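# Open the rice cooker lid fully with two hands

## Task

Swing the rice cooker's lid open as far as it will go, finish with neither hand in contact with the lid, and make sure no soap bottle and not the microwave ends up tipped over.

## Robot and tools

Robot: two arms in the scene frame. left_arm has its base at (+0.008, +0.361, +0.018) m and carries a left hand; right_arm has its base at (+0.017, -0.337, +0.041) m and carries a right hand. A post fixed to the floor stands behind them. Loose objects may get a short shove now and then. Nothing may be knocked or moved out of the work area.

Scene frame: origin at table-top height, halfway between the nominal bases; +x points out over the table, +z up, +y toward left_arm. Image sides are not arm sides. Results give each hand point's end_effector_position in metres and end_effector_quat_wxyz, which may be off by a few cm. Hand point axes (right hand): +z along straight fingers toward the tips, +y out of the palm face (palm at y = -0.063), +x across the palm away from the thumb. On the left hand +x points toward the thumb. A rigid mast sits at the wrist on the palm side and can collide with things. Fingertips have rubber caps; the rest is hard plastic. The right elbow sags, so the hand ends below its command; aim higher if needed.

Row layout (shared by execute_actions and move): one list of 48 numbers, each in [-1, 1], covering both arms. Order: left_arm dx, dy, dz, rx, ry, rz; then 16 left hand motor goals; left current_limit, speed; then the same 24 for right_arm. dx..rz are offsets, not poses: they count from that arm's Hand target when the action or move begins, along scene axes, turning about the Hand target's position. 1.0 = 0.6 m or 180 degrees; rx, ry, rz form a single rotation vector. Six zeros means no new pose for that arm. Repeating an offset in a new call moves it further.

Hand numbers are absolute goals, not offsets. Order per hand: index_mcp, index_abd, index_pip, index_dip, middle_mcp, middle_abd, middle_pip, middle_dip, ring_mcp, ring_abd, ring_pip, ring_dip, thumb_cmc, thumb_axl, thumb_mcp, thumb_ipl. Each maps linearly between its stops (degrees at +1, -1; straight value): _mcp (-18, +128; +0.75), _abd (-60, +60; +0.00), _pip (-29, +108; +0.58), _dip (-21, +117; +0.70), thumb_cmc (-20, +120; +0.71), thumb_axl (-27, +140; +0.68), thumb_mcp (-69, +109; +0.23), thumb_ipl (-77, +108; +0.17). Toward -1 fingers curl toward the palm and the thumb swings in front of it. A 0 is a real goal; to leave a hand unchanged, echo back its hand_goal, hand_current_limit and hand_speed. current_limit: -1..+1 maps to 0..550 mA (floor 11 mA). speed: goals travel at (speed+1)/2 of 8.5 rad/s. Start values are +0.4 and -0.6; last written values persist.

execute_actions(actions, cameras): actions is a list of actions; each action is up to 15 rows, one per 1/30 s step, and a shorter action repeats its final row to step 15. Every row counts from the action's start pose. Images come when actions is empty or cameras names them ("all", or names cam_high, cam_left_wrist, cam_right_wrist). Returns after the robot settles, up to 3 s later.

move(target, speed, blend, blocking, cameras): target is one 48-number row or up to 15 rows; all offsets in every row count from the same starting Hand targets. Straight-line paths, ending together, capped at 10 s. speed is top path speed in m/s, 0.002 to 4.3, default 0.25 (turns up to twice that in rad/s), one value or one per target. blend in metres rounds corners; 0 stops at each. blocking=false returns after about 0.5 s while the move continues. Moves do not avoid obstacles; faster means harder contact and more lag or overshoot. Hand numbers in later targets apply on arrival. The result adds a move: line such as done, off_target, moving, held or fault, plus limits (paced = pose clipped, held = steps withheld).

wait(seconds, cameras): 0 to 3600 s, sends nothing new, may return early when a move ends. stop(cameras): brakes a running move. zoom_image(camera, region): region [x0, y0, x1, y1] in pixels of the latest image (504x504 cameras), at most 504 wide and high. finished_scene(scene): ends the scene for good; the lid must stay open without the robot.

Results: Hand target (the last commanded pose after clipping, base for next offsets), positions, joint positions, velocities and torques, hand_goal, hand_measured, hand_current_ma, hand_state (moving, goal, blocked, overload), hand_current_limit, hand_speed. The hand often stops short of Hand target; a later execute_actions call asks for it again, or send the missing offset. Orientation commands are clipped to 40 degrees from the measured one per step.

Avoid: drops, releasing moving parts, fast impacts, hard shoves, ramming fixed things, letting anything fall. Do not let the hands or arms press on each other, nor close one hand on the other's fingers. A finger motor at 495 mA or more for 5 s shuts down for 10 s; after a HAND FAULT line, the remaining calls in that reply are skipped. Motors heat under load or strain: MOTOR HOT appears at 85 °C, and at 100 °C that arm drops for 30 to 60 s. Joint ranges (rad): waist ±2.880, shoulder 0 to 3.142, elbow 0 to 3.019, wrist pitch -1.693 to 1.571, wrist yaw ±1.571, wrist roll ±2.094.

Each tool is called in YAML: its name, and indented under it one key for each argument.

## Session

execute_actions:
  actions: []

Scene clock: 0.00 s.
left_arm: end_effector_position=(+0.1062, -0.1222, +0.3382) hand_goal=(+0.754, +0.000, +0.576, +0.696, +0.754, +0.000, +0.576, +0.696, +0.754, +0.000, +0.576, +0.696, +0.714, +0.678, +0.226, +0.168) hand_measured=(+0.7535, +0.0007, +0.5770, +0.6958, +0.7535, +0.0007, +0.5757, +0.6958, +0.7523, -0.0008, +0.5770, +0.6958, +0.7142, +0.6777, +0.2262, +0.1681) hand_current_ma=(-7, -1, -2, -13, -7, -5, -5, +11, +4, -7, +1, -12, -9, -13, -2, +8) hand_state=(goal, goal, goal, goal, goal, goal, goal, goal, goal, goal, goal, goal, goal, goal, goal, goal) hand_current_limit=0.40 hand_speed=-0.60 end_effector_quat_wxyz=(+0.100, +0.724, -0.629, +0.267) | right_arm: end_effector_position=(+0.3969, -0.5230, +0.3648) hand_goal=(+0.754, +0.000, +0.576, +0.696, +0.754, +0.000, +0.576, +0.696, +0.754, +0.000, +0.576, +0.696, +0.714, +0.678, +0.226, +0.168) hand_measured=(+0.7523, +0.0007, +0.5757, +0.6958, +0.7523, -0.0008, +0.5770, +0.6971, +0.7535, -0.0008, +0.5770, +0.6958, +0.7142, +0.6777, +0.2262, +0.1681) hand_current_ma=(-4, -14, +4, +12, -10, -13, +3, -11, +5, +6, -9, +12, -12, +3, -1, +10) hand_state=(goal, goal, goal, goal, goal, goal, goal, goal, goal, goal, goal, goal, goal, goal, goal, goal) hand_current_limit=0.40 hand_speed=-0.60 end_effector_quat_wxyz=(+0.395, +0.211, +0.885, +0.131)
Joint positions: left_arm=[-1.214 1.248 1.304 -1.053 -0.08 1.806] | right_arm=[-0.879 1.119 0.988 -0.862 -0.675 -1.779]
Joint velocities: within noise
Joint torques (N m): no reading
Heat: left arm: hottest wrist roll 33 °C; right arm: hottest shoulder 31 °C.
Hand target: left_arm +0.1083, -0.1279, +0.3490; +0.107, +0.722, -0.624, +0.278 | right_arm +0.4004, -0.5267, +0.3782; +0.407, +0.206, +0.881, +0.125

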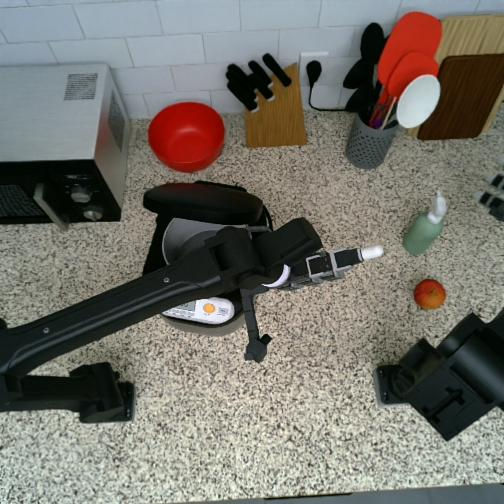

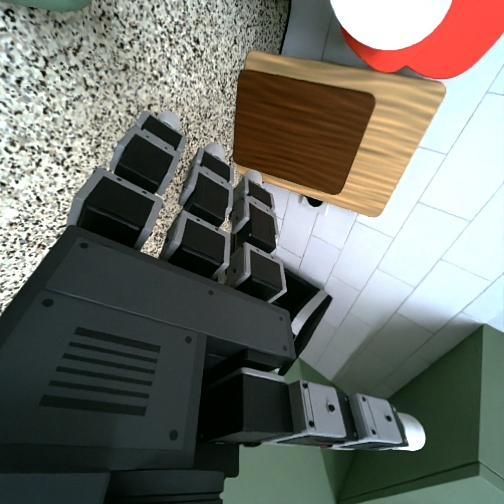

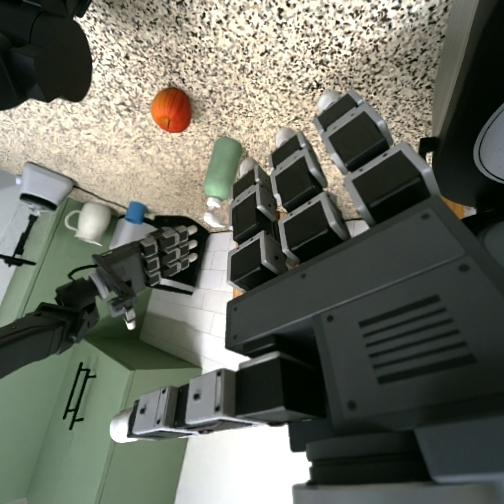

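zoom_image:
  camera: "cam_high"
  region: [120, 160, 340, 380]

Scaled by 2.291 from the camera's image (finer frame: 720x720).

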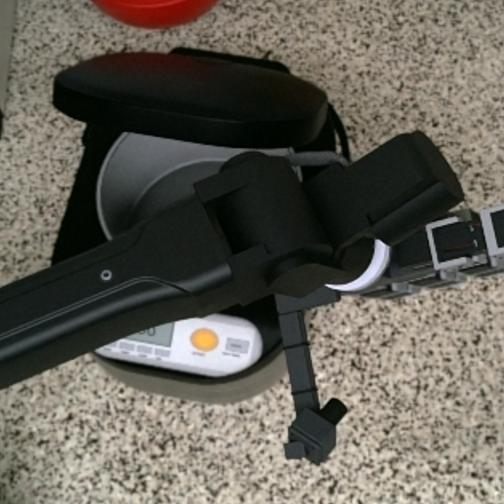

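move:
  target:
    - [0,0,0.2,0,0,0,0.754,0,0.576,0.696,0.754,0,0.576,0.696,0.754,0,0.576,0.696,0.714,0.678,0.226,0.168,0.4,-0.6,0,0,0,0,0,0,0.754,0,0.576,0.696,0.754,0,0.576,0.696,0.754,0,0.576,0.696,0.714,0.678,0.226,0.168,0.4,-0.6]
    - [-0.17,0.1,0.2,0,0,0,0.754,0,0.576,0.696,0.754,0,0.576,0.696,0.754,0,0.576,0.696,0.714,0.678,0.226,0.168,0.4,-0.6,0,0,0,0,0,0,0.754,0,0.576,0.696,0.754,0,0.576,0.696,0.754,0,0.576,0.696,0.714,0.678,0.226,0.168,0.4,-0.6]
  speed: 0.2
  cameras: ["all"]

Scene clock: 26.07 s.
left_arm: end_effector_position=(+0.0080, -0.0709, +0.4755) hand_goal=(+0.754, +0.000, +0.576, +0.696, +0.754, +0.000, +0.576, +0.696, +0.754, +0.000, +0.576, +0.696, +0.714, +0.678, +0.226, +0.168) hand_measured=(+0.7474, +0.0007, +0.5770, +0.6958, +0.7462, +0.0007, +0.5770, +0.6958, +0.7486, -0.0008, +0.5770, +0.6958, +0.7142, +0.6777, +0.2193, +0.1681) hand_current_ma=(-12, +11, -3, -11, -7, -4, -2, +14, -3, -20, +5, -11, -6, -3, +1, +0) hand_state=(goal, goal, goal, goal, goal, goal, goal, goal, goal, goal, goal, goal, goal, goal, goal, goal) hand_current_limit=0.40 hand_speed=-0.60 end_effector_quat_wxyz=(+0.114, +0.715, -0.627, +0.286) | right_arm: end_effector_position=(+0.3969, -0.5230, +0.3648) hand_goal=(+0.754, +0.000, +0.576, +0.696, +0.754, +0.000, +0.576, +0.696, +0.754, +0.000, +0.576, +0.696, +0.714, +0.678, +0.226, +0.168) hand_measured=(+0.7547, -0.0008, +0.5770, +0.6958, +0.7571, -0.0008, +0.5770, +0.6971, +0.7547, -0.0008, +0.5782, +0.6958, +0.7205, +0.6767, +0.2242, +0.1672) hand_current_ma=(+6, +6, +8, +6, +1, +9, +3, +1, +7, -1, -3, +12, +11, -15, -4, -6) hand_state=(goal, goal, goal, goal, goal, goal, goal, goal, goal, goal, goal, goal, goal, goal, goal, goal) hand_current_limit=0.40 hand_speed=-0.60 end_effector_quat_wxyz=(+0.395, +0.211, +0.885, +0.131)
Joint positions: left_arm=[-1.452 1.129 1.567 -1.415 -0.207 1.617] | right_arm=[-0.879 1.119 0.988 -0.862 -0.675 -1.779]
Joint torques (N m): left_arm=[-1.26 -8.7 7.57 0.65 -0.39 -0.46] | right_arm=[0.15 -8.12 12.15 1.48 -0.63 0.04]
Heat: left arm: hottest wrist roll 33 °C; right arm: hottest elbow 34 °C.
Hand target: left_arm +0.0062, -0.0680, +0.4690; +0.107, +0.722, -0.624, +0.278 | right_arm +0.4004, -0.5267, +0.3782; +0.407, +0.206, +0.881, +0.125
Off the commanded pose: left_arm 0.007 m, 2 deg | right_arm 0.014 m, 2 deg.
move: done

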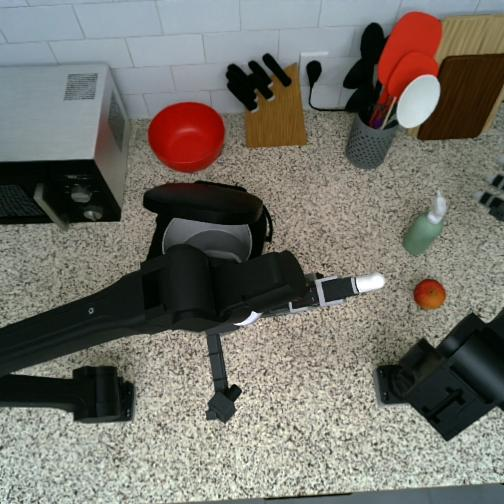

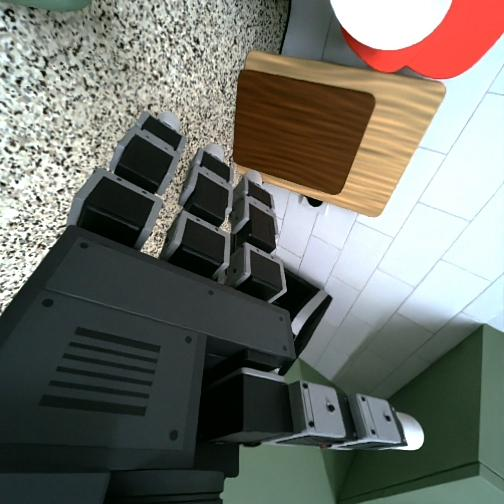

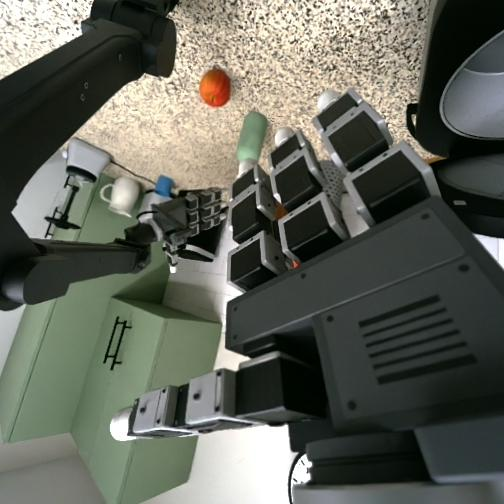

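zoom_image:
  camera: "cam_high"
  region: [120, 160, 300, 340]

zoom_image:
  camera: "cam_right_wrist"
  region: [380, 0, 504, 260]

Scaled by 2.800 from the camera's image (finer frame: 720x720).

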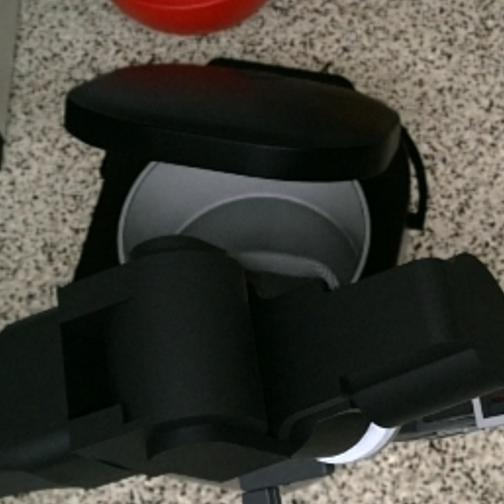

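Scaled by 1.938 from the camera's image (finer frame: 720x720).

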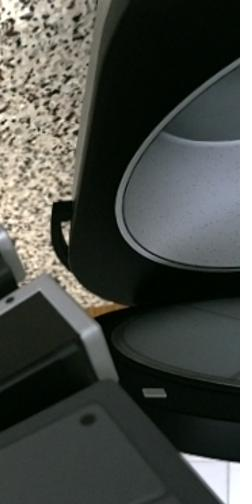

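move:
  target:
    - [0.19,0.37,0.133,-0.206,-0.0745,0.239,0.754,0,0.576,0.696,0.754,0,0.576,0.696,0.754,0,0.576,0.696,0.714,0.678,0.226,0.168,0.4,-0.6,0,0,0,0,0,0,0.754,0,0.576,0.696,0.754,0,0.576,0.696,0.754,0,0.576,0.696,0.714,0.678,0.226,0.168,0.4,-0.6]
  speed: 0.15
  cameras: ["all"]

Scene clock: 120.20 s.
left_arm: end_effector_position=(+0.1160, +0.1538, +0.5418) hand_goal=(+0.754, +0.000, +0.576, +0.696, +0.754, +0.000, +0.576, +0.696, +0.754, +0.000, +0.576, +0.696, +0.714, +0.678, +0.226, +0.168) hand_measured=(+0.7474, -0.0037, +0.5770, +0.6958, +0.7462, -0.0037, +0.5770, +0.6958, +0.7486, -0.0037, +0.5770, +0.6958, +0.7154, +0.6777, +0.2193, +0.1681) hand_current_ma=(-13, -6, -3, -5, -6, -4, -3, +2, -7, -11, +2, -10, -8, -3, +2, +5) hand_state=(goal, goal, goal, goal, goal, goal, goal, goal, goal, goal, goal, goal, goal, goal, goal, goal) hand_current_limit=0.40 hand_speed=-0.60 end_effector_quat_wxyz=(+0.133, +0.792, -0.235, +0.548) | right_arm: end_effector_position=(+0.3969, -0.5230, +0.3648) hand_goal=(+0.754, +0.000, +0.576, +0.696, +0.754, +0.000, +0.576, +0.696, +0.754, +0.000, +0.576, +0.696, +0.714, +0.678, +0.226, +0.168) hand_measured=(+0.7547, -0.0008, +0.5770, +0.6945, +0.7571, +0.0007, +0.5757, +0.6971, +0.7559, -0.0008, +0.5770, +0.6958, +0.7192, +0.6767, +0.2252, +0.1681) hand_current_ma=(+7, -9, +6, +8, -6, +11, +7, -3, +9, +24, -11, +2, +12, +0, -3, -1) hand_state=(goal, goal, goal, goal, goal, goal, goal, goal, goal, goal, goal, goal, goal, goal, goal, goal) hand_current_limit=0.40 hand_speed=-0.60 end_effector_quat_wxyz=(+0.395, +0.211, +0.885, +0.131)
Joint positions: left_arm=[-1.436 0.431 1.18 -1.319 -0.83 1.18] | right_arm=[-0.879 1.119 0.988 -0.862 -0.675 -1.779]
Joint torques (N m): left_arm=[-0.03 2.67 6.54 2.96 -0.78 -0.48] | right_arm=[0.15 -8.18 12.15 1.48 -0.63 0.04]
Heat: left arm: hottest elbow 33 °C; right arm: hottest elbow 39 °C.
Hand target: left_arm +0.1202, +0.1540, +0.5488; +0.147, +0.791, -0.211, +0.555 | right_arm +0.4004, -0.5267, +0.3782; +0.407, +0.206, +0.881, +0.125
Off the commanded pose: left_arm 0.008 m, 3 deg | right_arm 0.014 m, 2 deg.
move: off_target (left_arm)

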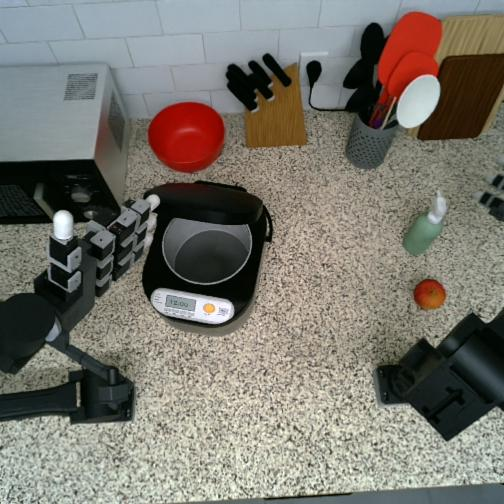

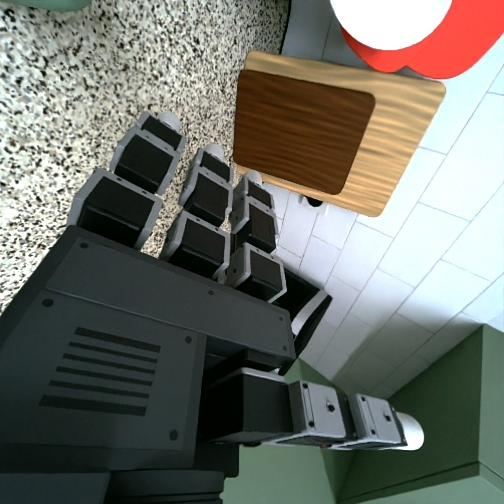

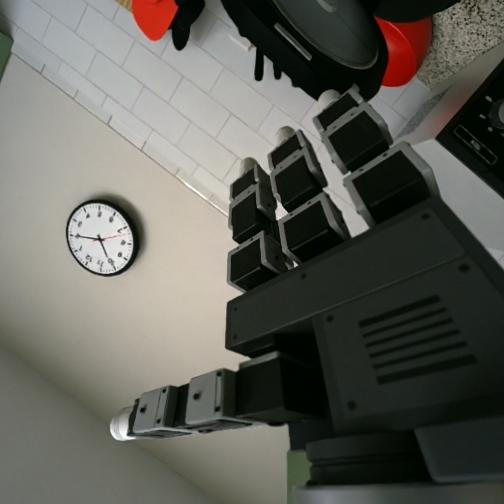

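zoom_image:
  camera: "cam_high"
  region: [110, 150, 300, 340]

zoom_image:
  camera: "cam_right_wrist"
  region: [200, 0, 504, 200]

Scaled by 2.653 from the camera's image (finer frame: 720x720).

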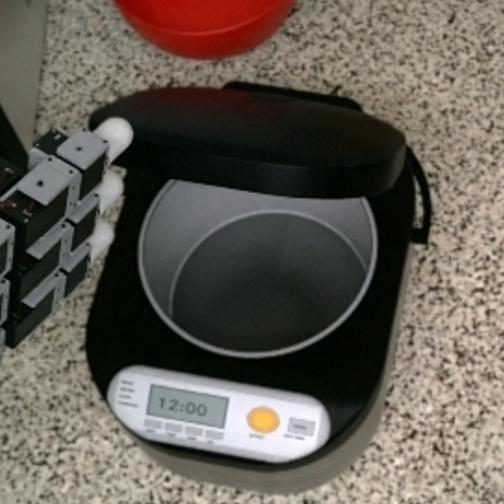

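Scaled by 1.658 from the camera's image (finer frame: 720x720).

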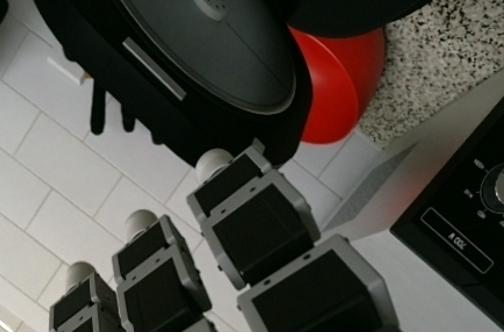

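move:
  target:
    - [-0.02,0,0,-0.441,0.203,0.128,0.754,0,0.576,0.696,0.754,0,0.576,0.696,0.754,0,0.576,0.696,0.714,0.678,0.226,0.168,0.4,-0.6,0,0,0,0,0,0,0.754,0,0.576,0.696,0.754,0,0.576,0.696,0.754,0,0.576,0.696,0.714,0.678,0.226,0.168,0.4,-0.6]
  speed: 0.3
  cameras: ["cam_high","cam_right_wrist"]

Scene clock: 200.00 s.
left_arm: end_effector_position=(+0.1093, +0.1519, +0.5315) hand_goal=(+0.754, +0.000, +0.576, +0.696, +0.754, +0.000, +0.576, +0.696, +0.754, +0.000, +0.576, +0.696, +0.714, +0.678, +0.226, +0.168) hand_measured=(+0.7812, -0.0037, +0.5885, +0.7060, +0.7860, -0.0037, +0.5859, +0.7022, +0.7836, -0.0037, +0.5885, +0.7022, +0.7355, +0.6767, +0.2193, +0.1681) hand_current_ma=(-2, +4, -4, -3, +1, -3, -9, +11, +6, -7, +7, -7, +0, -7, -4, +3) hand_state=(blocked, goal, goal, goal, blocked, goal, goal, goal, blocked, goal, goal, goal, blocked, goal, goal, goal) hand_current_limit=0.40 hand_speed=-0.60 end_effector_quat_wxyz=(+0.563, +0.664, +0.360, +0.336) | right_arm: end_effector_position=(+0.3969, -0.5230, +0.3648) hand_goal=(+0.754, +0.000, +0.576, +0.696, +0.754, +0.000, +0.576, +0.696, +0.754, +0.000, +0.576, +0.696, +0.714, +0.678, +0.226, +0.168) hand_measured=(+0.7559, -0.0008, +0.5757, +0.6958, +0.7559, +0.0007, +0.5757, +0.6958, +0.7559, -0.0008, +0.5770, +0.6958, +0.7205, +0.6777, +0.2232, +0.1672) hand_current_ma=(-12, -9, +11, +12, +3, +21, +6, -7, -8, +11, +8, +8, -8, -2, -3, +8) hand_state=(goal, goal, goal, goal, goal, goal, goal, goal, goal, goal, goal, goal, goal, goal, goal, goal) hand_current_limit=0.40 hand_speed=-0.60 end_effector_quat_wxyz=(+0.395, +0.211, +0.885, +0.131)
Joint positions: left_arm=[-2.032 0.612 0.92 -1.421 -1.414 -1.067] | right_arm=[-0.879 1.119 0.988 -0.862 -0.675 -1.779]
Joint torques (N m): left_arm=[-1.32 0.97 11.67 -0.01 -0.94 -0.34] | right_arm=[0.15 -8.12 12.16 1.48 -0.63 0.04]
Heat: left arm: hottest elbow 33 °C; right arm: hottest elbow 40 °C.
Hand target: left_arm +0.1082, +0.1540, +0.5488; +0.557, +0.663, +0.382, +0.323 | right_arm +0.4004, -0.5267, +0.3782; +0.407, +0.206, +0.881, +0.125
Off the commanded pose: left_arm 0.017 m, 3 deg | right_arm 0.014 m, 2 deg.
move: off_target (left_arm)

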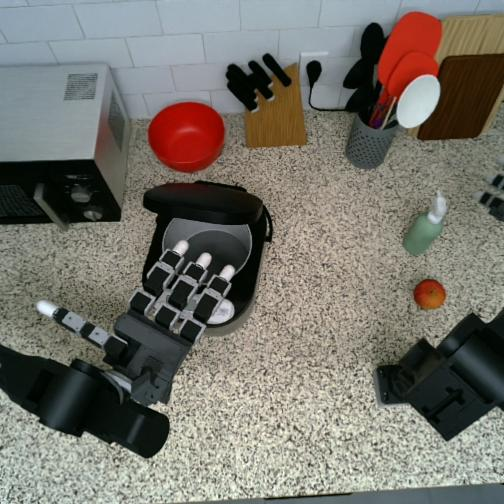

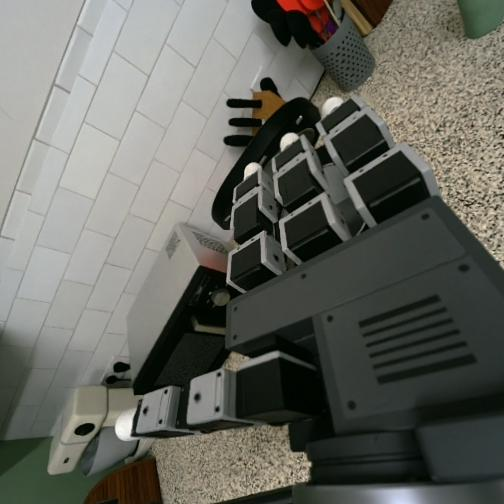

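zoom_image:
  camera: "cam_high"
  region: [110, 150, 300, 340]

zoom_image:
  camera: "cam_right_wrist"
  region: [190, 60, 390, 260]

Scaled by 2.653 from the camera's image (finer frame: 720x720).

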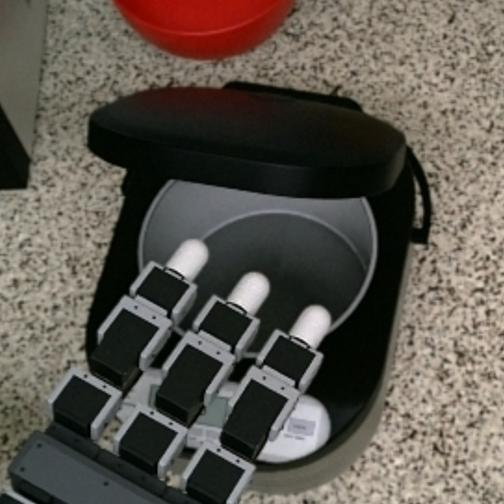

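Scaled by 2.520 from the camera's image (finer frame: 720x720).

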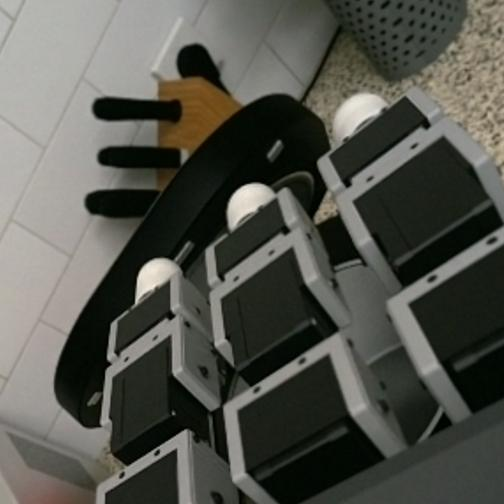

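move:
  target:
    - [0.08,0,-0.15,0,0,0,0.754,0,0.576,0.696,0.754,0,0.576,0.696,0.754,0,0.576,0.696,0.714,0.678,0.226,0.168,0.4,-0.6,0,0,0,0,0,0,0.754,0,0.576,0.696,0.754,0,0.576,0.696,0.754,0,0.576,0.696,0.714,0.678,0.226,0.168,0.4,-0.6]
  speed: 0.12
  cameras: ["cam_high","cam_right_wrist"]

zoom_image:
  camera: "cam_high"
  region: [110, 150, 300, 340]

zoom_image:
  camera: "cam_right_wrist"
  region: [190, 0, 390, 200]

Scene clock: 216.63 s.
left_arm: end_effector_position=(+0.1548, +0.1521, +0.4590) hand_goal=(+0.754, +0.000, +0.576, +0.696, +0.754, +0.000, +0.576, +0.696, +0.754, +0.000, +0.576, +0.696, +0.714, +0.678, +0.226, +0.168) hand_measured=(+0.7824, -0.0037, +0.5885, +0.7060, +0.7872, -0.0037, +0.5859, +0.7022, +0.7836, -0.0037, +0.5885, +0.7022, +0.7355, +0.6777, +0.2193, +0.1681) hand_current_ma=(+2, +4, -1, -8, +2, -3, -4, +3, +4, -7, +10, +3, +1, -10, -4, -1) hand_state=(blocked, goal, goal, goal, blocked, goal, goal, goal, blocked, goal, goal, goal, blocked, goal, goal, goal) hand_current_limit=0.40 hand_speed=-0.60 end_effector_quat_wxyz=(+0.552, +0.668, +0.381, +0.323) | right_arm: end_effector_position=(+0.3969, -0.5230, +0.3648) hand_goal=(+0.754, +0.000, +0.576, +0.696, +0.754, +0.000, +0.576, +0.696, +0.754, +0.000, +0.576, +0.696, +0.714, +0.678, +0.226, +0.168) hand_measured=(+0.7559, +0.0007, +0.5757, +0.6958, +0.7559, +0.0007, +0.5770, +0.6958, +0.7559, +0.0007, +0.5770, +0.6958, +0.7205, +0.6777, +0.2242, +0.1681) hand_current_ma=(+7, +4, -2, +13, -6, +13, +6, -12, -11, +11, -2, +8, +3, -5, -12, -9) hand_state=(goal, goal, goal, goal, goal, goal, goal, goal, goal, goal, goal, goal, goal, goal, goal, goal) hand_current_limit=0.40 hand_speed=-0.60 end_effector_quat_wxyz=(+0.395, +0.211, +0.885, +0.131)
Joint positions: left_arm=[-1.749 0.401 0.624 -0.731 -1.186 -0.466] | right_arm=[-0.879 1.119 0.988 -0.862 -0.675 -1.779]
Joint torques (N m): left_arm=[0.09 0.38 7.91 2.48 -0.48 0.06] | right_arm=[0.09 -8.12 12.15 1.47 -0.63 0.04]
Heat: left arm: hottest elbow 34 °C; right arm: hottest elbow 40 °C.
Hand target: left_arm +0.1563, +0.1540, +0.4588; +0.557, +0.663, +0.382, +0.323 | right_arm +0.4004, -0.5267, +0.3782; +0.407, +0.206, +0.881, +0.125
Off the commanded pose: left_arm 0.002 m, 1 deg | right_arm 0.014 m, 2 deg.
move: done

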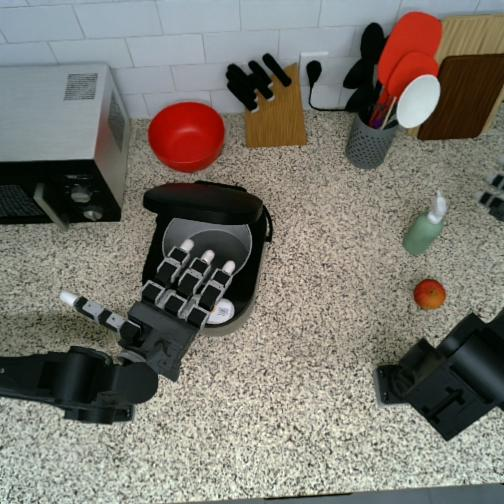

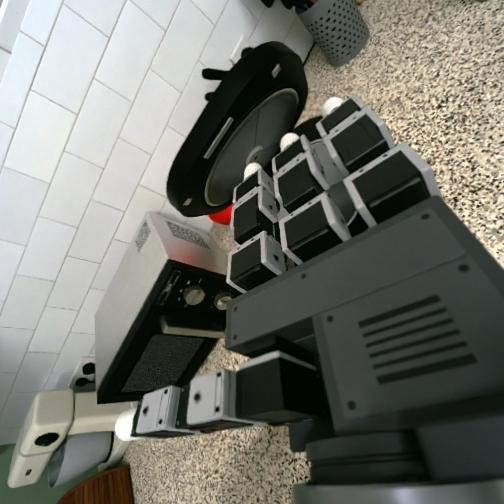

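Scaled by 2.653 from the camera's image (finer frame: 720x720).

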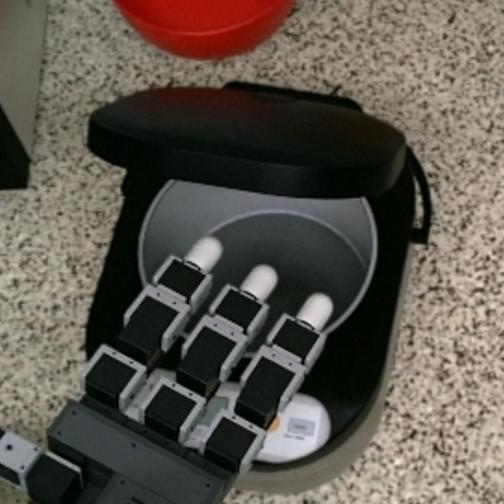

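Scaled by 2.520 from the camera's image (finer frame: 720x720).

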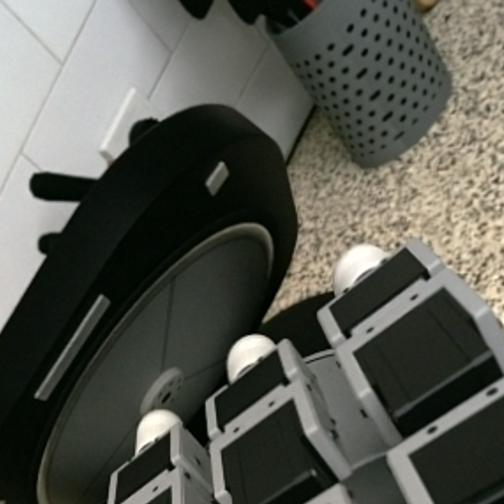

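move:
  target:
    - [0.085,0,0,0,0,0,0.754,0,0.576,0.696,0.754,0,0.576,0.696,0.754,0,0.576,0.696,0.714,0.678,0.226,0.168,0.4,-0.6,0,0,0,0,0,0,0.754,0,0.576,0.696,0.754,0,0.576,0.696,0.754,0,0.576,0.696,0.714,0.678,0.226,0.168,0.4,-0.6]
  speed: 0.08
  cameras: ["cam_high","cam_right_wrist"]

zoom_image:
  camera: "cam_high"
  region: [110, 150, 300, 340]

zoom_image:
  camera: "cam_right_wrist"
  region: [190, 0, 390, 200]

Scene clock: 225.10 s.
left_arm: end_effector_position=(+0.2070, +0.1512, +0.4561) hand_goal=(+0.754, +0.000, +0.576, +0.696, +0.754, +0.000, +0.576, +0.696, +0.754, +0.000, +0.576, +0.696, +0.714, +0.678, +0.226, +0.168) hand_measured=(+0.7824, +0.0021, +0.5885, +0.7060, +0.7860, -0.0037, +0.5872, +0.7022, +0.7836, -0.0037, +0.5898, +0.7022, +0.7355, +0.6777, +0.2193, +0.1681) hand_current_ma=(+4, +12, -1, -9, +4, +0, +1, +8, +3, -9, +5, -7, -4, -8, +5, +7) hand_state=(blocked, goal, goal, goal, blocked, goal, goal, goal, blocked, goal, goal, goal, blocked, goal, goal, goal) hand_current_limit=0.40 hand_speed=-0.60 end_effector_quat_wxyz=(+0.548, +0.671, +0.384, +0.319) | right_arm: end_effector_position=(+0.3969, -0.5230, +0.3648) hand_goal=(+0.754, +0.000, +0.576, +0.696, +0.754, +0.000, +0.576, +0.696, +0.754, +0.000, +0.576, +0.696, +0.714, +0.678, +0.226, +0.168) hand_measured=(+0.7559, -0.0008, +0.5757, +0.6958, +0.7559, -0.0008, +0.5770, +0.6958, +0.7547, +0.0007, +0.5757, +0.6958, +0.7192, +0.6767, +0.2242, +0.1681) hand_current_ma=(+12, -7, -3, +6, -1, +4, -2, -13, +13, +12, -8, +6, +9, -7, +9, -4) hand_state=(goal, goal, goal, goal, goal, goal, goal, goal, goal, goal, goal, goal, goal, goal, goal, goal) hand_current_limit=0.40 hand_speed=-0.60 end_effector_quat_wxyz=(+0.395, +0.211, +0.885, +0.131)
Joint positions: left_arm=[-1.371 0.37 0.58 -0.504 -0.83 -0.213] | right_arm=[-0.879 1.119 0.988 -0.862 -0.675 -1.779]
Joint torques (N m): left_arm=[0.09 0.15 8.27 3.03 -0.21 0.05] | right_arm=[0.15 -8.06 12.16 1.47 -0.63 0.04]
Heat: left arm: hottest elbow 34 °C; right arm: hottest elbow 40 °C.
Hand target: left_arm +0.2073, +0.1540, +0.4588; +0.557, +0.663, +0.382, +0.323 | right_arm +0.4004, -0.5267, +0.3782; +0.407, +0.206, +0.881, +0.125
Off the commanded pose: left_arm 0.004 m, 1 deg | right_arm 0.014 m, 2 deg.
move: done

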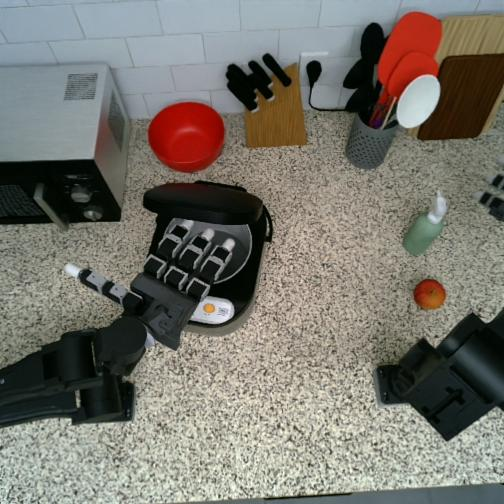

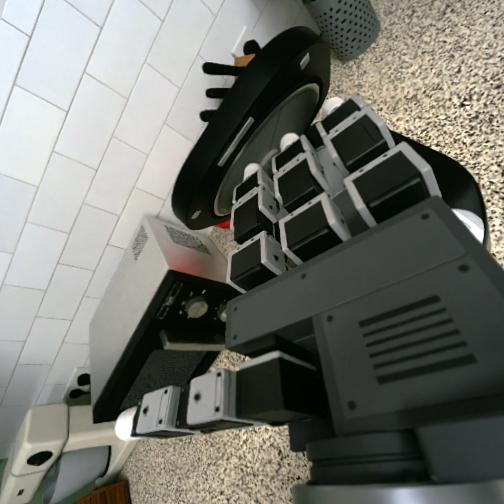

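Scaled by 2.653 from the camera's image (finer frame: 720x720).

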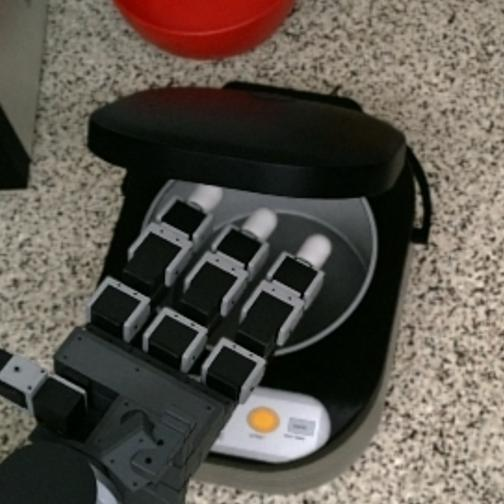

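Scaled by 2.520 from the camera's image (finer frame: 720x720).

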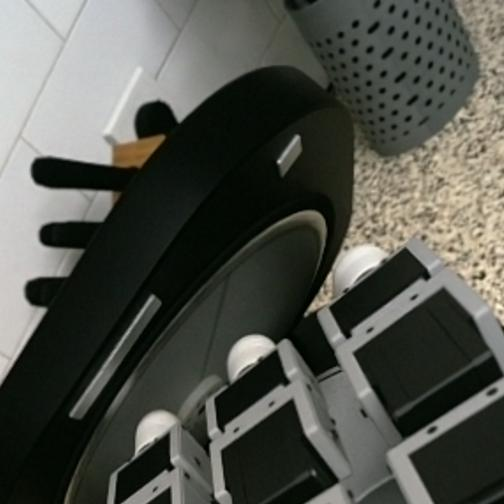

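move:
  target:
    - [0.06,0,0.02,0,0,0,0.754,0,0.576,0.696,0.754,0,0.576,0.696,0.754,0,0.576,0.696,0.714,0.678,0.226,0.168,0.4,-0.6,0,0,0,0,0,0,0.754,0,0.576,0.696,0.754,0,0.576,0.696,0.754,0,0.576,0.696,0.714,0.678,0.226,0.168,0.4,-0.6]
  speed: 0.06
  cameras: ["cam_high","cam_right_wrist"]

zoom_image:
  camera: "cam_high"
  region: [110, 150, 300, 340]

zoom_image:
  camera: "cam_right_wrist"
  region: [190, 0, 390, 200]

Scene clock: 232.37 s.
left_arm: end_effector_position=(+0.2410, +0.1535, +0.4542) hand_goal=(+0.754, +0.000, +0.576, +0.696, +0.754, +0.000, +0.576, +0.696, +0.754, +0.000, +0.576, +0.696, +0.714, +0.678, +0.226, +0.168) hand_measured=(+0.8427, -0.0594, +0.6129, +0.7060, +0.7860, -0.0037, +0.5872, +0.7034, +0.7836, -0.0037, +0.5885, +0.7022, +0.7355, +0.6767, +0.2193, +0.1672) hand_current_ma=(+37, -9, +4, -1, +2, +2, -3, +10, +4, -3, +6, -1, +0, -8, -3, +9) hand_state=(blocked, blocked, blocked, goal, blocked, goal, goal, goal, blocked, goal, goal, goal, blocked, goal, goal, goal) hand_current_limit=0.40 hand_speed=-0.60 end_effector_quat_wxyz=(+0.544, +0.677, +0.385, +0.314) | right_arm: end_effector_position=(+0.3969, -0.5230, +0.3648) hand_goal=(+0.754, +0.000, +0.576, +0.696, +0.754, +0.000, +0.576, +0.696, +0.754, +0.000, +0.576, +0.696, +0.714, +0.678, +0.226, +0.168) hand_measured=(+0.7559, -0.0008, +0.5770, +0.6958, +0.7559, -0.0008, +0.5770, +0.6958, +0.7547, -0.0008, +0.5770, +0.6958, +0.7192, +0.6777, +0.2242, +0.1672) hand_current_ma=(+1, -14, +0, +4, +3, +12, -1, +0, +15, +3, -6, +11, +7, -8, -8, -23) hand_state=(goal, goal, goal, goal, goal, goal, goal, goal, goal, goal, goal, goal, goal, goal, goal, goal) hand_current_limit=0.40 hand_speed=-0.60 end_effector_quat_wxyz=(+0.395, +0.211, +0.885, +0.131)
Joint positions: left_arm=[-1.136 0.392 0.58 -0.447 -0.595 -0.142] | right_arm=[-0.879 1.119 0.988 -0.862 -0.675 -1.779]
Joint torques (N m): left_arm=[0.44 1.55 10.5 3.47 -0.2 0.09] | right_arm=[0.09 -8.12 12.16 1.47 -0.63 0.04]
Heat: left arm: hottest elbow 34 °C; right arm: hottest elbow 40 °C.
Hand target: left_arm +0.2432, +0.1540, +0.4708; +0.557, +0.663, +0.382, +0.323 | right_arm +0.4004, -0.5267, +0.3782; +0.407, +0.206, +0.881, +0.125
Off the commanded pose: left_arm 0.017 m, 2 deg | right_arm 0.014 m, 2 deg.
move: off_target (left_arm)

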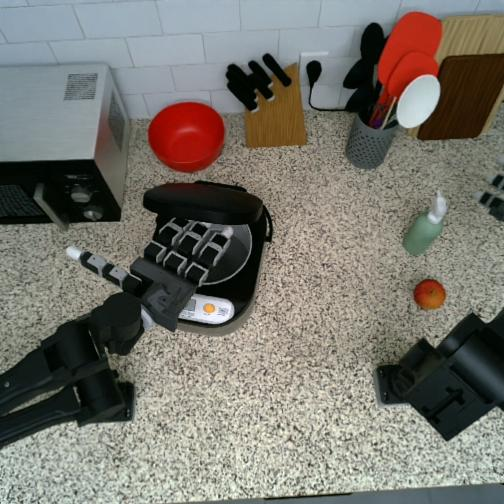

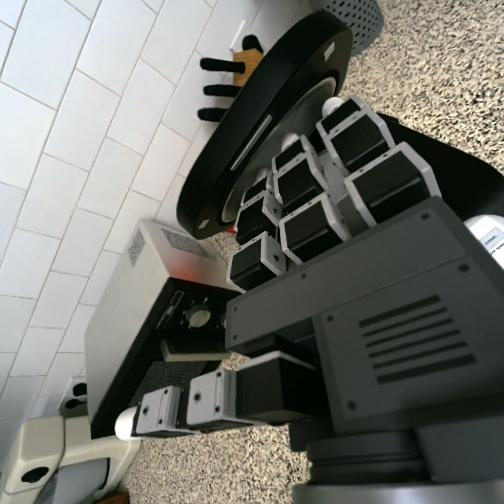

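Scaled by 2.653 from the camera's image (finer frame: 720x720).

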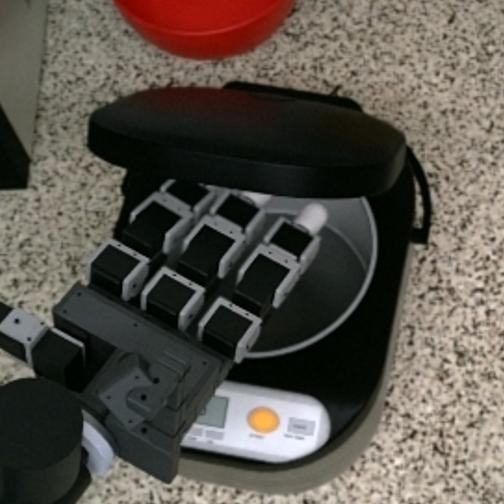

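Scaled by 2.520 from the camera's image (finer frame: 720x720).

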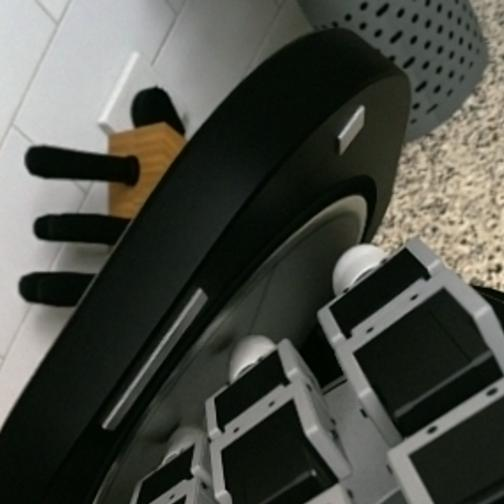

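move:
  target:
    - [-0.055,-0.023,-0.05,0,-0.083,0.139,0.754,0,0.576,0.696,0.754,0,0.576,0.696,0.754,0,0.576,0.696,0.714,0.678,0.226,0.168,0.6,-0.6,0,0,0,0,0,0,0.754,0,0.576,0.696,0.754,0,0.576,0.696,0.754,0,0.576,0.696,0.714,0.678,0.226,0.168,0.4,-0.6]
  speed: 0.08
  cameras: ["cam_high","cam_right_wrist"]

zoom_image:
  camera: "cam_high"
  region: [110, 150, 300, 340]

zoom_image:
  camera: "cam_right_wrist"
  region: [190, 0, 390, 200]

Scene clock: 250.47 s.
left_arm: end_effector_position=(+0.2067, +0.1327, +0.4381) hand_goal=(+0.754, +0.000, +0.576, +0.696, +0.754, +0.000, +0.576, +0.696, +0.754, +0.000, +0.576, +0.696, +0.714, +0.678, +0.226, +0.168) hand_measured=(+0.8656, -0.0403, +0.6283, +0.7225, +0.8608, -0.1092, +0.6167, +0.7085, +0.8499, -0.1048, +0.6180, +0.7034, +0.7355, +0.6767, +0.2193, +0.1681) hand_current_ma=(+54, -7, +20, +6, +49, -34, +11, +12, +50, -41, +11, -7, -9, -1, +0, +8) hand_state=(blocked, blocked, blocked, blocked, blocked, blocked, blocked, goal, blocked, blocked, blocked, goal, blocked, goal, goal, goal) hand_current_limit=0.60 hand_speed=-0.60 end_effector_quat_wxyz=(+0.521, +0.531, +0.432, +0.510) | right_arm: end_effector_position=(+0.3969, -0.5230, +0.3648) hand_goal=(+0.754, +0.000, +0.576, +0.696, +0.754, +0.000, +0.576, +0.696, +0.754, +0.000, +0.576, +0.696, +0.714, +0.678, +0.226, +0.168) hand_measured=(+0.7571, +0.0007, +0.5770, +0.6958, +0.7547, -0.0008, +0.5757, +0.6958, +0.7559, -0.0008, +0.5770, +0.6958, +0.7192, +0.6767, +0.2232, +0.1681) hand_current_ma=(-9, +0, -8, +7, +1, +8, +10, -5, -2, +14, -2, +16, +10, -12, -14, -2) hand_state=(goal, goal, goal, goal, goal, goal, goal, goal, goal, goal, goal, goal, goal, goal, goal, goal) hand_current_limit=0.40 hand_speed=-0.60 end_effector_quat_wxyz=(+0.395, +0.211, +0.885, +0.131)
Joint positions: left_arm=[-1.429 0.772 0.401 0.619 -1.312 0.332] | right_arm=[-0.879 1.119 0.988 -0.862 -0.675 -1.779]
Joint torques (N m): left_arm=[0.91 -2.14 8.13 2.71 -0.21 0.07] | right_arm=[0.09 -8.12 12.15 1.48 -0.63 0.04]
Heat: left arm: hottest elbow 34 °C; right arm: hottest elbow 40 °C.
Hand target: left_arm +0.2103, +0.1403, +0.4408; +0.518, +0.518, +0.441, +0.518 | right_arm +0.4004, -0.5267, +0.3782; +0.407, +0.206, +0.881, +0.125
Off the commanded pose: left_arm 0.009 m, 2 deg | right_arm 0.014 m, 2 deg.
move: done

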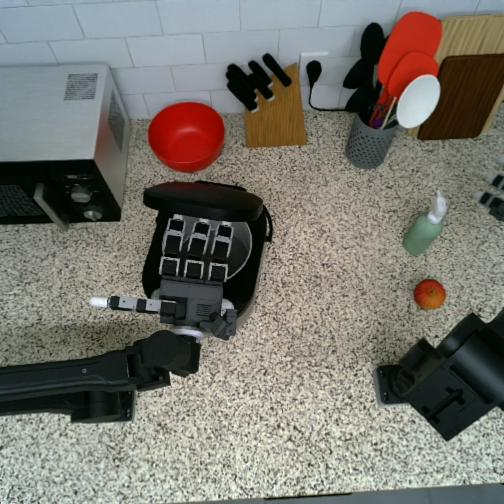

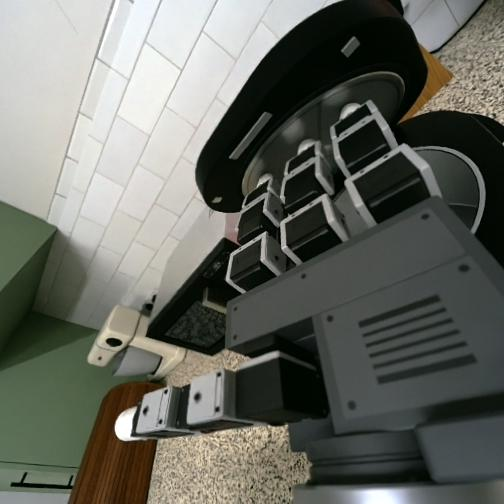

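Scaled by 2.653 from the camera's image (finer frame: 720x720).

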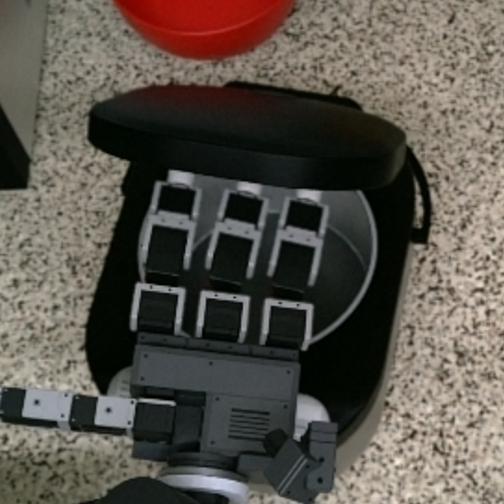

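Scaled by 2.520 from the camera's image (finer frame: 720x720).

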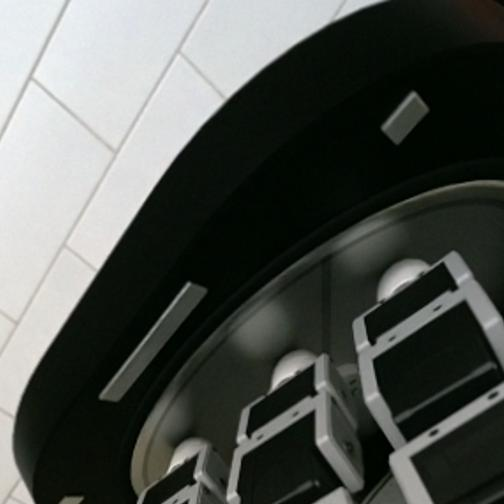

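move:
  target:
    - [0.05,0,0.06,0,0,0,0.68,0,0.576,0.696,0.68,0,0.576,0.696,0.68,0,0.576,0.696,0.714,0.678,0.226,0.168,0.7,-0.6,0,0,0,0,0,0,0.754,0,0.576,0.696,0.754,0,0.576,0.696,0.754,0,0.576,0.696,0.714,0.678,0.226,0.168,0.4,-0.6]
  speed: 0.06
  cameras: ["cam_high","cam_right_wrist"]

zoom_image:
  camera: "cam_high"
  region: [110, 150, 300, 340]

Scene clock: 258.80 s.
left_arm: end_effector_position=(+0.2337, +0.1326, +0.4468) hand_goal=(+0.680, +0.000, +0.576, +0.696, +0.680, +0.000, +0.576, +0.696, +0.680, +0.000, +0.576, +0.696, +0.714, +0.678, +0.226, +0.168) hand_measured=(+0.7848, -0.0696, +0.6219, +0.7098, +0.7896, -0.0389, +0.6129, +0.7073, +0.7824, -0.0594, +0.6155, +0.7022, +0.7355, +0.6777, +0.2272, +0.1691) hand_current_ma=(+54, -17, +11, +3, +53, -8, +10, +8, +53, -26, +17, -12, +1, -1, +4, +14) hand_state=(blocked, blocked, blocked, goal, blocked, blocked, blocked, goal, blocked, blocked, blocked, goal, blocked, goal, goal, goal) hand_current_limit=0.70 hand_speed=-0.60 end_effector_quat_wxyz=(+0.505, +0.543, +0.420, +0.523) | right_arm: end_effector_position=(+0.3969, -0.5230, +0.3648) hand_goal=(+0.754, +0.000, +0.576, +0.696, +0.754, +0.000, +0.576, +0.696, +0.754, +0.000, +0.576, +0.696, +0.714, +0.678, +0.226, +0.168) hand_measured=(+0.7559, -0.0008, +0.5770, +0.6958, +0.7559, -0.0008, +0.5757, +0.6958, +0.7547, +0.0007, +0.5757, +0.6958, +0.7192, +0.6777, +0.2242, +0.1681) hand_current_ma=(-5, -9, +6, +7, -7, +7, +27, -4, +4, -4, -5, +6, -10, -6, -7, +2) hand_state=(goal, goal, goal, goal, goal, goal, goal, goal, goal, goal, goal, goal, goal, goal, goal, goal) hand_current_limit=0.40 hand_speed=-0.60 end_effector_quat_wxyz=(+0.395, +0.211, +0.885, +0.131)
Joint positions: left_arm=[-1.309 0.749 0.435 0.473 -1.2 0.294] | right_arm=[-0.879 1.119 0.988 -0.862 -0.675 -1.779]
Joint torques (N m): left_arm=[1.38 -3.43 12.94 0.76 0.05 -0.35] | right_arm=[0.09 -8.06 12.15 1.5 -0.63 0.04]
Heat: left arm: hottest elbow 34 °C; right arm: hottest elbow 41 °C.
Hand target: left_arm +0.2403, +0.1402, +0.4769; +0.518, +0.518, +0.441, +0.518 | right_arm +0.4004, -0.5267, +0.3782; +0.407, +0.206, +0.881, +0.125
Off the commanded pose: left_arm 0.032 m, 4 deg | right_arm 0.014 m, 2 deg.
move: off_target (left_arm)

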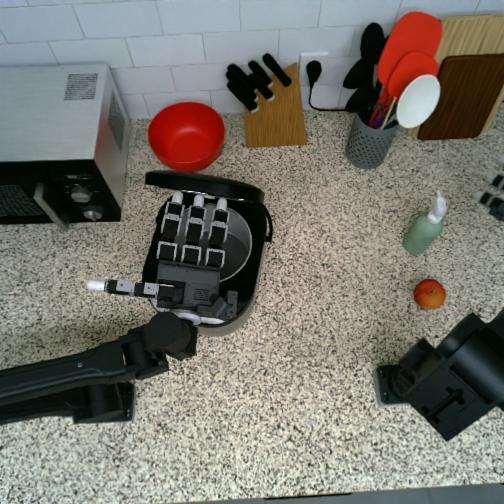

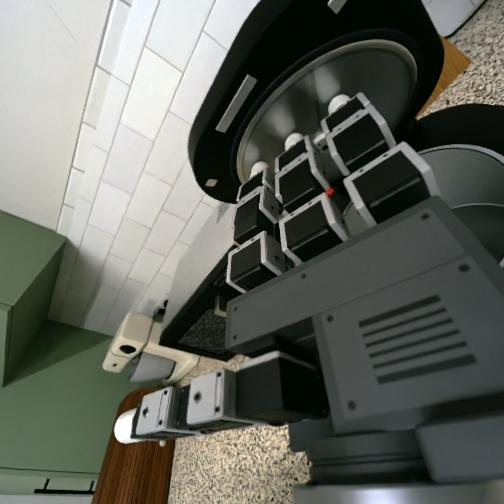

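Scaled by 2.653 from the camera's image (finer frame: 720x720).

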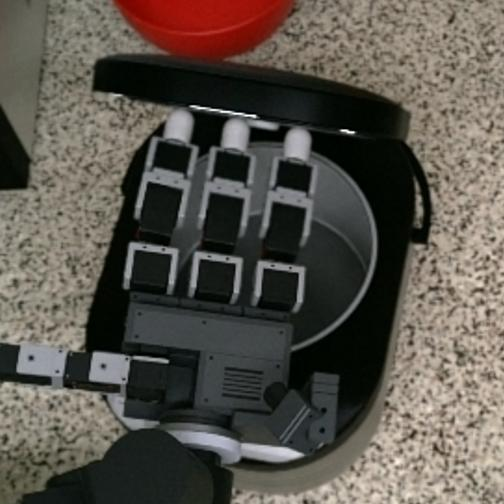

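move:
  target:
    - [0.085,0,0.0,0,0,0,0.68,0,0.576,0.696,0.68,0,0.576,0.696,0.68,0,0.576,0.696,0.714,0.678,0.226,0.168,0.7,-0.6,0,0,0,0,0,0,0.754,0,0.576,0.696,0.754,0,0.576,0.696,0.754,0,0.576,0.696,0.714,0.678,0.226,0.168,0.4,-0.6]
  speed: 0.06
  cameras: ["cam_high","cam_right_wrist"]

zoom_image:
  camera: "cam_high"
  region: [110, 150, 300, 340]

Scene clock: 264.27 s.
left_arm: end_effector_position=(+0.2810, +0.1363, +0.4537) hand_goal=(+0.680, +0.000, +0.576, +0.696, +0.680, +0.000, +0.576, +0.696, +0.680, +0.000, +0.576, +0.696, +0.714, +0.678, +0.226, +0.168) hand_measured=(+0.7691, -0.0301, +0.6103, +0.7111, +0.7836, -0.0301, +0.6090, +0.7073, +0.7125, -0.1356, +0.5770, +0.6958, +0.7355, +0.6767, +0.2272, +0.1681) hand_current_ma=(+41, +3, +9, -6, +54, -2, +4, +12, +7, -44, +1, -3, -7, -2, +11, +9) hand_state=(blocked, blocked, blocked, goal, blocked, blocked, blocked, goal, blocked, blocked, goal, goal, blocked, goal, goal, goal) hand_current_limit=0.70 hand_speed=-0.60 end_effector_quat_wxyz=(+0.515, +0.538, +0.424, +0.516) | right_arm: end_effector_position=(+0.3969, -0.5230, +0.3648) hand_goal=(+0.754, +0.000, +0.576, +0.696, +0.754, +0.000, +0.576, +0.696, +0.754, +0.000, +0.576, +0.696, +0.714, +0.678, +0.226, +0.168) hand_measured=(+0.7547, -0.0008, +0.5770, +0.6958, +0.7571, -0.0008, +0.5770, +0.6958, +0.7559, -0.0008, +0.5770, +0.6971, +0.7192, +0.6767, +0.2232, +0.1681) hand_current_ma=(-4, -2, +1, +1, -2, +4, +10, +3, +6, +2, +1, +19, -1, -14, -14, -2) hand_state=(goal, goal, goal, goal, goal, goal, goal, goal, goal, goal, goal, goal, goal, goal, goal, goal) hand_current_limit=0.40 hand_speed=-0.60 end_effector_quat_wxyz=(+0.395, +0.211, +0.885, +0.131)
Joint positions: left_arm=[-1.114 0.793 0.478 0.43 -0.999 0.215] | right_arm=[-0.879 1.119 0.988 -0.862 -0.675 -1.779]
Joint torques (N m): left_arm=[1.55 -2.32 12.97 0.92 -0.22 -0.36] | right_arm=[0.09 -8.12 12.15 1.48 -0.63 0.04]
Heat: left arm: hottest elbow 34 °C; right arm: hottest elbow 41 °C.
Hand target: left_arm +0.2913, +0.1402, +0.4768; +0.518, +0.518, +0.441, +0.518 | right_arm +0.4004, -0.5267, +0.3782; +0.407, +0.206, +0.881, +0.125
Off the commanded pose: left_arm 0.026 m, 3 deg | right_arm 0.014 m, 2 deg.
move: off_target (left_arm)

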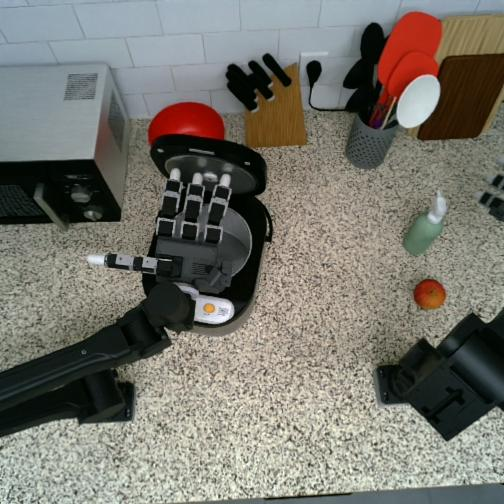

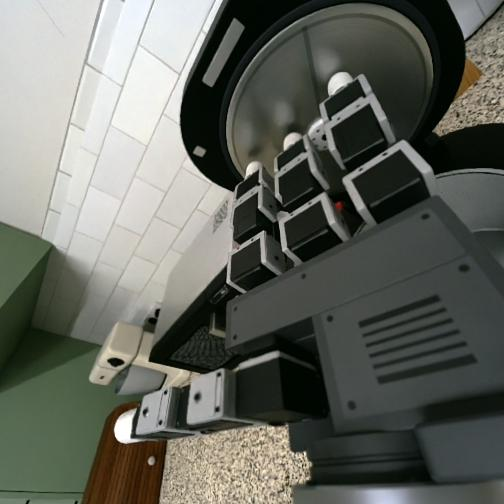

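Scaled by 2.653 from the camera's image (finer frame: 720x720).

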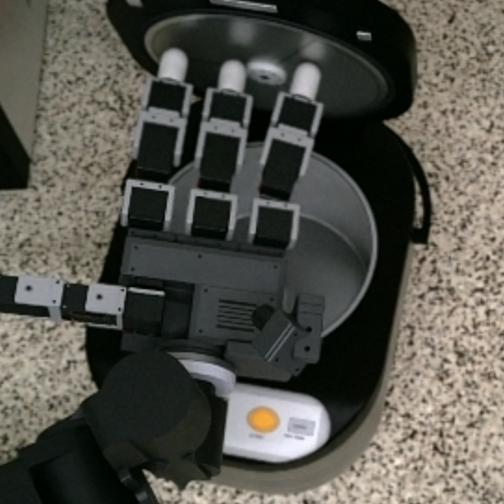

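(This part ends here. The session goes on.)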